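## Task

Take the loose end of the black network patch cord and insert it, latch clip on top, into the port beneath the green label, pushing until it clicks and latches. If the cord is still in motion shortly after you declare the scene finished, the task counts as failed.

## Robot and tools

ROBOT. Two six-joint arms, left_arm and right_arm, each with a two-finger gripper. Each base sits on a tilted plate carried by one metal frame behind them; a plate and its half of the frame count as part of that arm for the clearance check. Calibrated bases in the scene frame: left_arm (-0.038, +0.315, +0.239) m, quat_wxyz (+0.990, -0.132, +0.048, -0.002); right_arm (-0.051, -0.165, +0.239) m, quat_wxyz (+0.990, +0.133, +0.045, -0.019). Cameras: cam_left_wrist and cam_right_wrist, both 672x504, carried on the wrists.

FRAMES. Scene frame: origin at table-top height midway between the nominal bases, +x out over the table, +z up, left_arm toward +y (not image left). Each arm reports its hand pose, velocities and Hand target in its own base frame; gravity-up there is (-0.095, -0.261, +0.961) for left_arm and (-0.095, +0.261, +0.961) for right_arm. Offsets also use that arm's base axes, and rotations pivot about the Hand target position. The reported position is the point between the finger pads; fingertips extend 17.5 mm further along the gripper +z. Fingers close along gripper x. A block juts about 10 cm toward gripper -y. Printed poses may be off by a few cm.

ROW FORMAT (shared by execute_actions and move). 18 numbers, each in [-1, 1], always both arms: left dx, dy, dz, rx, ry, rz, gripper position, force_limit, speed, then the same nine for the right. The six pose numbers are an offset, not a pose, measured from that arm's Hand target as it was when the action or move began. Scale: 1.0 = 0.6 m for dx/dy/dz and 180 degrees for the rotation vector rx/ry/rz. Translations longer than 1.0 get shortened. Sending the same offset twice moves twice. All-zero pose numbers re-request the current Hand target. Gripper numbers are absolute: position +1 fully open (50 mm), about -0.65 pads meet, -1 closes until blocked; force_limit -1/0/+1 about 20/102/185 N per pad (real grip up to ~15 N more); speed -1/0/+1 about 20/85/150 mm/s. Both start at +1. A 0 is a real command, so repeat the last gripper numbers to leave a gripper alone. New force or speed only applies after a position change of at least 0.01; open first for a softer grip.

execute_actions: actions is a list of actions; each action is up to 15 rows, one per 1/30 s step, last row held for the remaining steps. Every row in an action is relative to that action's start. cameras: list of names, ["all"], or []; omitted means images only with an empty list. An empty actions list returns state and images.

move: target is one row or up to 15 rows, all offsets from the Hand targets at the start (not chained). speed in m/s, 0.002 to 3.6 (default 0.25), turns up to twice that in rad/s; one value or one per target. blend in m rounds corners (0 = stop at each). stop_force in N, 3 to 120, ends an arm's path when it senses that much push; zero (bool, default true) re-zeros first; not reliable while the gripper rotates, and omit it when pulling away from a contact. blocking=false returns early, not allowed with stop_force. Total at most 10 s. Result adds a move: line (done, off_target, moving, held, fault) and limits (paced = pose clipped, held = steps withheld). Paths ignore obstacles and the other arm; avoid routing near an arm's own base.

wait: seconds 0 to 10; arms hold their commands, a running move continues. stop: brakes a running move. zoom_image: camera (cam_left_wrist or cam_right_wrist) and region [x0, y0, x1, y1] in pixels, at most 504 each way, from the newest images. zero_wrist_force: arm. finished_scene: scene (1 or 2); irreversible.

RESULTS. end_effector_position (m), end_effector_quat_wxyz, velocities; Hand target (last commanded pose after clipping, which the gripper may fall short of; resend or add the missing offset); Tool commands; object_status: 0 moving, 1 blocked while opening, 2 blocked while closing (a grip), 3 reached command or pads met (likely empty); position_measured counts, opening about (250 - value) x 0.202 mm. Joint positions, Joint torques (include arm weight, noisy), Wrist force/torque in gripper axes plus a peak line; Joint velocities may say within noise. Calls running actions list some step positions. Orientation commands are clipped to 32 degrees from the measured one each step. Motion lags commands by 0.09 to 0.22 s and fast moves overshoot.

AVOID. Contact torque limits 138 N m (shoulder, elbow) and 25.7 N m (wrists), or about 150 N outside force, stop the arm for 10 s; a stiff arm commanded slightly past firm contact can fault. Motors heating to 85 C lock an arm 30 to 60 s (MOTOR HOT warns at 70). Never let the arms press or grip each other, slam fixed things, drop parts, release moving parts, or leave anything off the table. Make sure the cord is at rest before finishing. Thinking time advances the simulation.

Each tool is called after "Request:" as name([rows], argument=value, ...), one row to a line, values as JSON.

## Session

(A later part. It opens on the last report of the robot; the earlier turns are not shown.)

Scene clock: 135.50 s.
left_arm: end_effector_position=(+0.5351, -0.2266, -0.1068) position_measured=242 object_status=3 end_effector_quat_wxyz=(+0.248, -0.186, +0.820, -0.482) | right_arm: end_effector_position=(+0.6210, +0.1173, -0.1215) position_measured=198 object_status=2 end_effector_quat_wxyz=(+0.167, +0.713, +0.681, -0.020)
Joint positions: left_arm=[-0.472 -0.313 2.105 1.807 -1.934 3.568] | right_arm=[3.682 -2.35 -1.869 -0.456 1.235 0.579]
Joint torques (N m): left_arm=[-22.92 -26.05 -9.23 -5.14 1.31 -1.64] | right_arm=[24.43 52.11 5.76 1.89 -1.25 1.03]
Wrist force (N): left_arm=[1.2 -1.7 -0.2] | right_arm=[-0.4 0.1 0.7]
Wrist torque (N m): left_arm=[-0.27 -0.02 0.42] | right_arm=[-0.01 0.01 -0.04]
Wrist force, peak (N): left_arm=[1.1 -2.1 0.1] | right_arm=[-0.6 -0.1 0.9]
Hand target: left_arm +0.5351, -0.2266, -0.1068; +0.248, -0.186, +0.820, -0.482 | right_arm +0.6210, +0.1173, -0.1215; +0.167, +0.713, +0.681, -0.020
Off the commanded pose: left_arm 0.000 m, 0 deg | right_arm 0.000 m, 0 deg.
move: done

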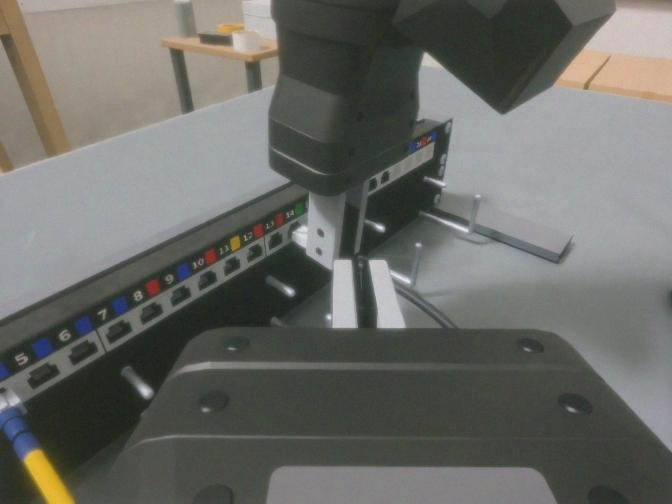

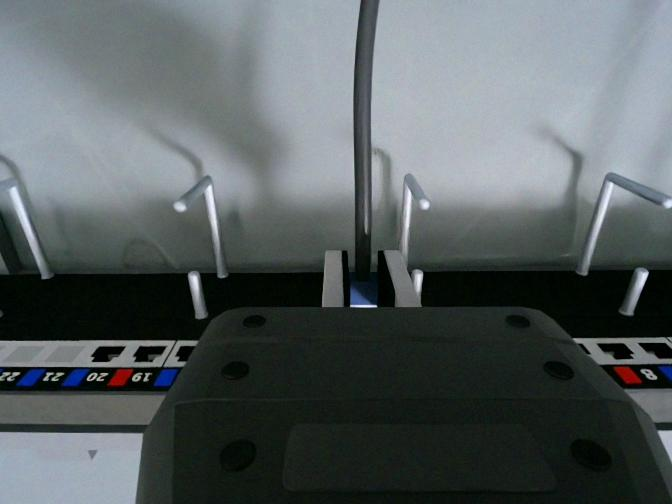

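Request:
move(target=[0,0,0,0,0,0,-0.6,1,1, 0.0332,-0.0018,0.0028,0,0,0,-1,-0.2,-1], speed=0.01, stop_force=14, cameras=["cam_left_wrist"])

Request:
zoom_image(camera="cam_left_wrist", region=[270, 210, 320, 247])

Scene clock: 144.73 s.
left_arm: end_effector_position=(+0.5351, -0.2266, -0.1068) position_measured=242 object_status=3 end_effector_quat_wxyz=(+0.248, -0.186, +0.820, -0.482) | right_arm: end_effector_position=(+0.6336, +0.1166, -0.1205) position_measured=198 object_status=2 end_effector_quat_wxyz=(+0.167, +0.713, +0.681, -0.020)
Joint positions: left_arm=[-0.472 -0.313 2.105 1.807 -1.934 3.568] | right_arm=[3.67 -2.363 -1.832 -0.476 1.236 0.567]
Joint torques (N m): left_arm=[-22.92 -25.16 -9.7 -5.28 1.44 -1.51] | right_arm=[21.03 52.83 10.93 5.54 -3.22 1.1]
Wrist force (N): left_arm=[0.8 -1.4 -0.1] | right_arm=[0.7 -12.5 -7.4]
Wrist torque (N m): left_arm=[-0.22 0.05 0.43] | right_arm=[-0.10 -0.04 -0.01]
Wrist force, peak (N): left_arm=[1.2 -1.9 -0.3] | right_arm=[-1.5 -23.8 -13.0]
Hand target: left_arm +0.5351, -0.2266, -0.1068; +0.248, -0.186, +0.820, -0.482 | right_arm +0.6336, +0.1166, -0.1205; +0.167, +0.713, +0.681, -0.020 (not the last commanded pose)
Off the commanded pose: left_arm 0.000 m, 0 deg | right_arm 0.007 m, 0 deg.
move: contact (right_arm)
Images, in order (width x height): cam_left_wrist 672x504.

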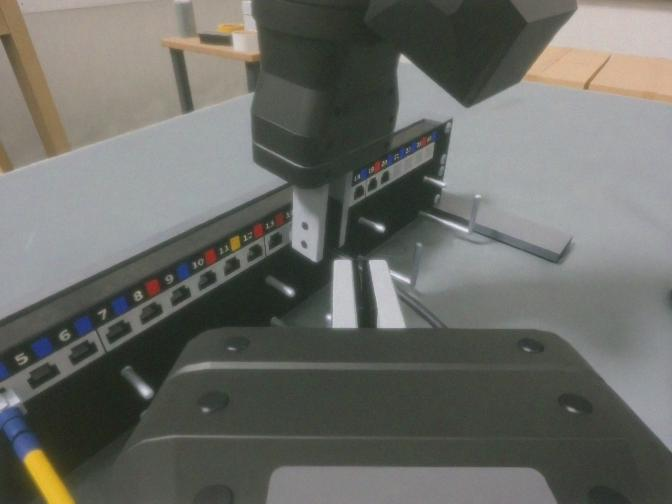

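Scaled by 10.080 from the camera's 672x504 image, which has a finer 960x720 frame.

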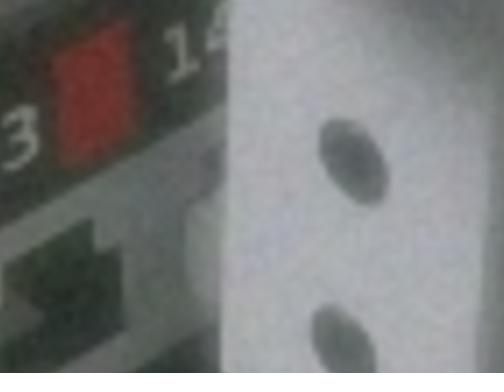

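Request:
move(target=[0,0,0,0,0,0,-0.6,1,1, 0.02,-0.0012,0.0016,0,0,0,-1,-0.2,-1], speed=0.01, stop_force=32)

Request:
move(target=[0,0,0,0,0,0,-0.6,1,1, 0.02,-0.0012,0.0016,0,0,0,-1,-0.2,-1], speed=0.006, stop_force=40, cameras=["cam_left_wrist"])

Scene clock: 148.37 s.
left_arm: end_effector_position=(+0.5351, -0.2266, -0.1068) position_measured=242 object_status=3 end_effector_quat_wxyz=(+0.248, -0.186, +0.820, -0.482) | right_arm: end_effector_position=(+0.6345, +0.1166, -0.1205) position_measured=198 object_status=2 end_effector_quat_wxyz=(+0.167, +0.713, +0.681, -0.020)
Joint positions: left_arm=[-0.472 -0.313 2.105 1.807 -1.934 3.568] | right_arm=[3.669 -2.364 -1.829 -0.478 1.236 0.566]
Joint torques (N m): left_arm=[-23.82 -24.93 -8.4 -5.38 1.22 -1.62] | right_arm=[19.16 55.07 17.34 7.64 -4.03 1.17]
Wrist force (N): left_arm=[1.1 -1.7 -0.1] | right_arm=[-0.4 -27.3 -12.3]
Wrist torque (N m): left_arm=[-0.26 0.00 0.43] | right_arm=[-0.10 -0.09 -0.02]
Wrist force, peak (N): left_arm=[1.1 -1.9 -0.1] | right_arm=[-5.8 -50.3 -27.1]
Hand target: left_arm +0.5351, -0.2266, -0.1068; +0.248, -0.186, +0.820, -0.482 | right_arm +0.6345, +0.1166, -0.1205; +0.167, +0.713, +0.681, -0.020 (not the last commanded pose)
Off the commanded pose: left_arm 0.000 m, 0 deg | right_arm 0.011 m, 0 deg.
move: contact (right_arm)

Scene clock: 151.10 s.
left_arm: end_effector_position=(+0.5351, -0.2266, -0.1068) position_measured=242 object_status=3 end_effector_quat_wxyz=(+0.248, -0.186, +0.820, -0.482) | right_arm: end_effector_position=(+0.6465, +0.1159, -0.1195) position_measured=198 object_status=2 end_effector_quat_wxyz=(+0.167, +0.713, +0.681, -0.020)
Joint positions: left_arm=[-0.472 -0.313 2.105 1.807 -1.934 3.568] | right_arm=[3.658 -2.377 -1.794 -0.497 1.236 0.554]
Joint torques (N m): left_arm=[-22.66 -26.52 -9.07 -5.04 1.25 -1.44] | right_arm=[-7.23 33.86 40.04 10.56 -5.21 -1.65]
Wrist force (N): left_arm=[0.9 -1.6 -0.3] | right_arm=[-0.8 -51.3 -38.5]
Wrist torque (N m): left_arm=[-0.24 0.03 0.43] | right_arm=[0.26 -0.09 0.00]
Wrist force, peak (N): left_arm=[1.1 -1.9 0.2] | right_arm=[-0.9 -51.3 -38.6]
Hand target: left_arm +0.5351, -0.2266, -0.1068; +0.248, -0.186, +0.820, -0.482 | right_arm +0.6465, +0.1159, -0.1195; +0.167, +0.713, +0.681, -0.020
Off the commanded pose: left_arm 0.000 m, 0 deg | right_arm 0.000 m, 0 deg.
move: done
Images, in order (width x height): cam_left_wrist 672x504.

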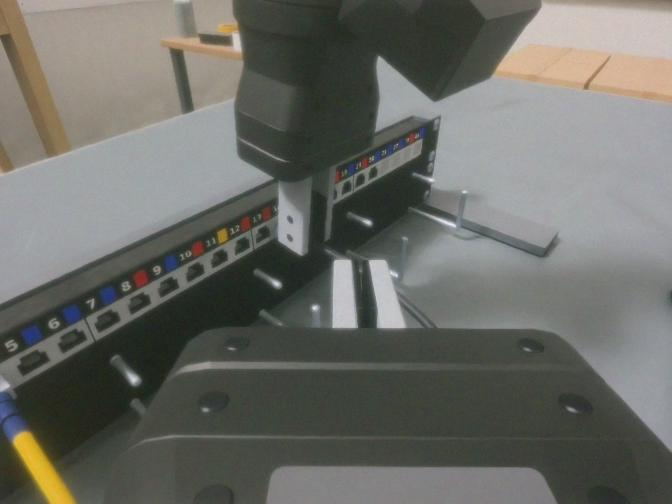

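Panel slid; same as before. Pull test.

Request:
move(target=[0,0,0,0,0,0,-0.6,1,1, -0.01,0.0006,-0.0008,0,0,0,-1,-0.2,-1], speed=0.005, cameras=["all"])

Scene clock: 154.87 s.
left_arm: end_effector_position=(+0.5351, -0.2266, -0.1068) position_measured=242 object_status=3 end_effector_quat_wxyz=(+0.248, -0.186, +0.820, -0.482) | right_arm: end_effector_position=(+0.6405, +0.1162, -0.1200) position_measured=198 object_status=2 end_effector_quat_wxyz=(+0.167, +0.713, +0.681, -0.020)
Joint positions: left_arm=[-0.472 -0.313 2.105 1.807 -1.934 3.568] | right_arm=[3.663 -2.371 -1.812 -0.487 1.236 0.56]
Joint torques (N m): left_arm=[-22.56 -25.62 -9 -5.14 1.36 -1.52] | right_arm=[28.82 38.37 -13.82 -4.3 5.72 1.11]
Wrist force (N): left_arm=[0.7 -1.7 0.3] | right_arm=[0.0 36.9 -3.4]
Wrist torque (N m): left_arm=[-0.25 0.07 0.42] | right_arm=[-0.21 -0.05 -0.05]
Wrist force, peak (N): left_arm=[1.2 -1.8 -0.3] | right_arm=[-0.8 -51.5 -38.6]
Hand target: left_arm +0.5351, -0.2266, -0.1068; +0.248, -0.186, +0.820, -0.482 | right_arm +0.6405, +0.1162, -0.1200; +0.167, +0.713, +0.681, -0.020
Off the commanded pose: left_arm 0.000 m, 0 deg | right_arm 0.000 m, 0 deg.
move: done

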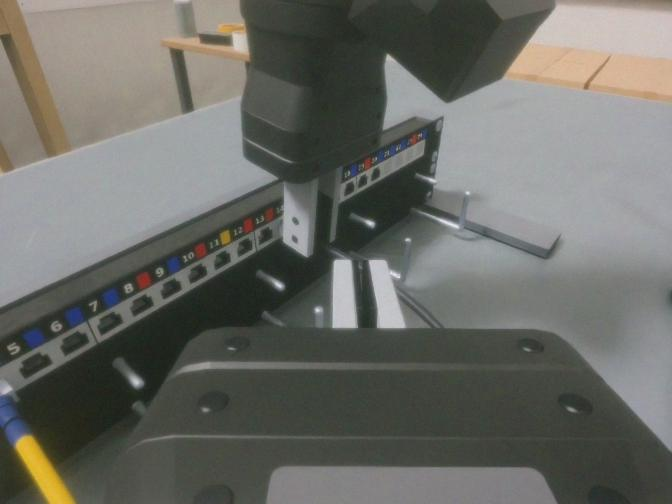

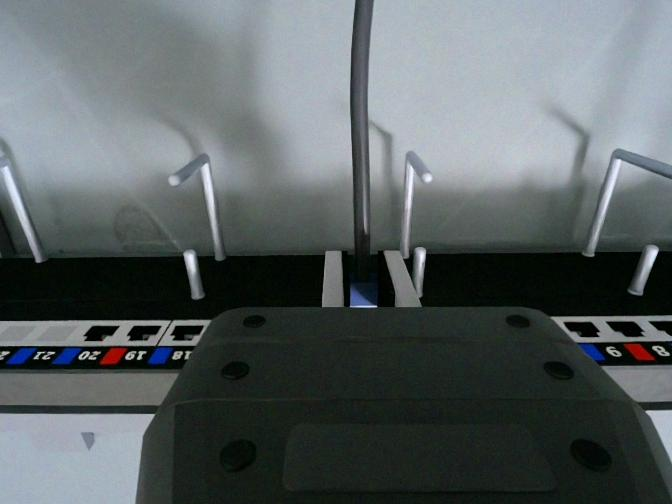

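Request:
move(target=[0,0,0,0,0,0,-0.6,1,1, 0.0022,-0.0001,0.0002,0,0,0,-1,-0.2,-1], speed=0.005)

Request:
move(target=[0,0,0,0,0,0,-0.6,1,1, 0,0,0,0,0,0,0.4,-0.2,-0.9])

Request:
move([
  [0,0,0,0,0,0,-0.6,1,1, -0.045,0.025,0.15,0,0,0,0.4,-0.2,-0.9],
  [0,0,0,0,0,0,-0.6,1,1, -0.12,-0.02,0.28,0,0,0,0.4,-0.2,-0.9],
], speed=0.1, cameras=["all"])

Request:
zoom_image(camera="cam_right_wrist", region=[340, 190, 440, 265])

Request:
wait(seconds=2)

Scene clock: 159.00 s.
left_arm: end_effector_position=(+0.5351, -0.2266, -0.1068) position_measured=242 object_status=3 end_effector_quat_wxyz=(+0.248, -0.186, +0.820, -0.482) | right_arm: end_effector_position=(+0.6417, +0.1162, -0.1199) position_measured=198 object_status=2 end_effector_quat_wxyz=(+0.167, +0.713, +0.681, -0.020)
Joint positions: left_arm=[-0.472 -0.313 2.105 1.807 -1.934 3.568] | right_arm=[3.662 -2.372 -1.808 -0.489 1.236 0.559]
Joint torques (N m): left_arm=[-22.09 -25.83 -9.17 -5.15 1.15 -1.46] | right_arm=[6.21 30.55 19.23 0.3 1.55 -1.79]
Wrist force (N): left_arm=[0.8 -1.6 0.0] | right_arm=[-1.1 3.6 -8.4]
Wrist torque (N m): left_arm=[-0.23 0.04 0.42] | right_arm=[-0.11 -0.14 0.06]
Wrist force, peak (N): left_arm=[1.1 -1.8 -0.5] | right_arm=[0.0 37.3 -3.0]
Hand target: left_arm +0.5351, -0.2266, -0.1068; +0.248, -0.186, +0.820, -0.482 | right_arm +0.6418, +0.1162, -0.1199; +0.167, +0.713, +0.681, -0.020
Off the commanded pose: left_arm 0.000 m, 0 deg | right_arm 0.000 m, 0 deg.
move: done

Scene clock: 160.03 s.
left_arm: end_effector_position=(+0.5351, -0.2266, -0.1068) position_measured=242 object_status=3 end_effector_quat_wxyz=(+0.248, -0.186, +0.820, -0.482) | right_arm: end_effector_position=(+0.6418, +0.1162, -0.1199) position_measured=92 object_status=0 end_effector_quat_wxyz=(+0.167, +0.713, +0.681, -0.020)
Joint positions: left_arm=[-0.472 -0.313 2.105 1.807 -1.934 3.568] | right_arm=[3.662 -2.372 -1.808 -0.489 1.236 0.559]
Joint torques (N m): left_arm=[-22.46 -25.3 -9.2 -5.34 1.31 -1.69] | right_arm=[8.87 53.13 22.58 4.66 -1.37 -1.68]
Wrist force (N): left_arm=[0.8 -1.5 -0.2] | right_arm=[0.5 -0.5 0.7]
Wrist torque (N m): left_arm=[-0.23 0.04 0.42] | right_arm=[-0.08 -0.10 0.06]
Wrist force, peak (N): left_arm=[1.1 -1.8 -0.2] | right_arm=[-1.1 3.5 -7.7]
Hand target: left_arm +0.5351, -0.2266, -0.1068; +0.248, -0.186, +0.820, -0.482 | right_arm +0.6418, +0.1162, -0.1199; +0.167, +0.713, +0.681, -0.020
Off the commanded pose: left_arm 0.000 m, 0 deg | right_arm 0.000 m, 0 deg.
move: done

Scene clock: 162.70 s.
left_arm: end_effector_position=(+0.5351, -0.2266, -0.1068) position_measured=242 object_status=3 end_effector_quat_wxyz=(+0.248, -0.186, +0.820, -0.482) | right_arm: end_effector_position=(+0.5698, +0.1042, +0.0481) position_measured=92 object_status=3 end_effector_quat_wxyz=(+0.167, +0.713, +0.681, -0.020)
Joint positions: left_arm=[-0.472 -0.313 2.105 1.807 -1.934 3.568] | right_arm=[3.71 -1.924 -1.982 -0.78 1.234 0.609]
Joint torques (N m): left_arm=[-22.92 -26.42 -9.77 -5.04 1.06 -1.51] | right_arm=[21.51 40.91 11.22 1.99 -1.55 1.11]
Wrist force (N): left_arm=[1.1 -1.6 -0.1] | right_arm=[0.4 -0.3 0.6]
Wrist torque (N m): left_arm=[-0.24 0.01 0.43] | right_arm=[-0.06 -0.08 -0.02]
Wrist force, peak (N): left_arm=[1.3 -1.5 -0.4] | right_arm=[1.2 -0.4 1.4]
Hand target: left_arm +0.5351, -0.2266, -0.1068; +0.248, -0.186, +0.820, -0.482 | right_arm +0.5698, +0.1042, +0.0481; +0.167, +0.713, +0.681, -0.020
Off the commanded pose: left_arm 0.000 m, 0 deg | right_arm 0.000 m, 0 deg.
move: done

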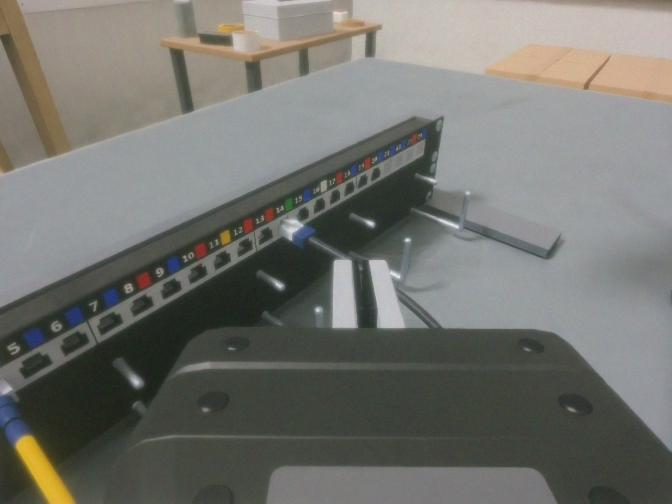

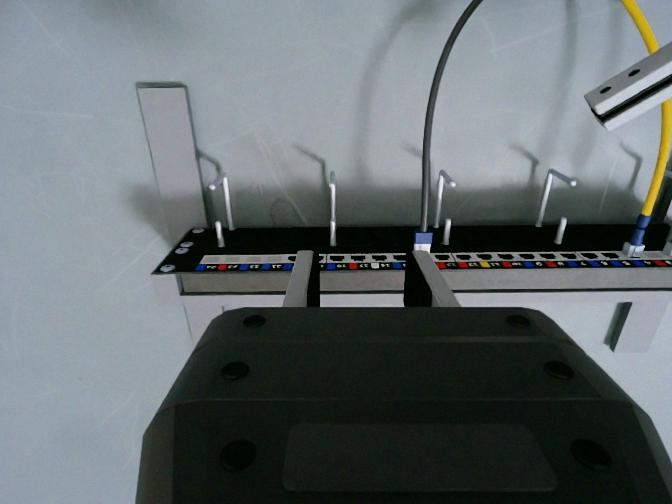

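Scaled by 5.040 from the camera's 672x504 image, which has a finer 960x720 frame.

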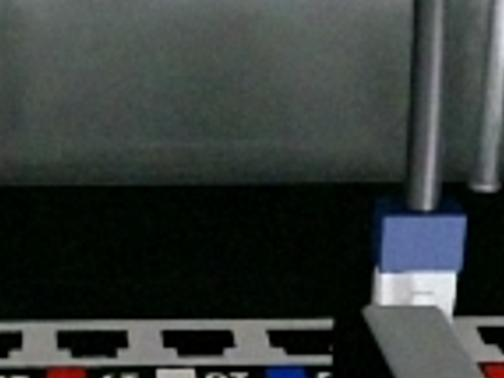

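Scene clock: 164.70 s.
left_arm: end_effector_position=(+0.5351, -0.2266, -0.1068) position_measured=242 object_status=3 end_effector_quat_wxyz=(+0.248, -0.186, +0.820, -0.482) | right_arm: end_effector_position=(+0.5698, +0.1042, +0.0481) position_measured=92 object_status=3 end_effector_quat_wxyz=(+0.167, +0.713, +0.681, -0.020)
Joint positions: left_arm=[-0.472 -0.313 2.105 1.807 -1.934 3.568] | right_arm=[3.71 -1.924 -1.982 -0.78 1.234 0.609]
Joint torques (N m): left_arm=[-22.84 -26.38 -8.35 -5.3 1.2 -1.5] | right_arm=[21.45 40.67 11.22 1.8 -1.7 1.03]
Wrist force (N): left_arm=[0.8 -1.6 0.1] | right_arm=[0.5 -0.6 0.7]
Wrist torque (N m): left_arm=[-0.25 0.05 0.42] | right_arm=[-0.11 -0.09 -0.02]
Wrist force, peak (N): left_arm=[1.1 -1.9 0.0] | right_arm=[0.6 -0.6 0.7]
Hand target: left_arm +0.5351, -0.2266, -0.1068; +0.248, -0.186, +0.820, -0.482 | right_arm +0.5698, +0.1042, +0.0481; +0.167, +0.713, +0.681, -0.020
Tool commands: left_gripper/position=-0.6 left_gripper/force_limit=+1.0 left_gripper/speed=+1.0 right_gripper/position=+0.4 right_gripper/force_limit=-0.2 right_gripper/speed=-0.9
Off the commanded pose: left_arm 0.000 m, 0 deg | right_arm 0.000 m, 0 deg.
wait: 2.00 s; at rest by 0.17 s

Request:
finished_scene(scene=2)

The scene is finished: the task was done.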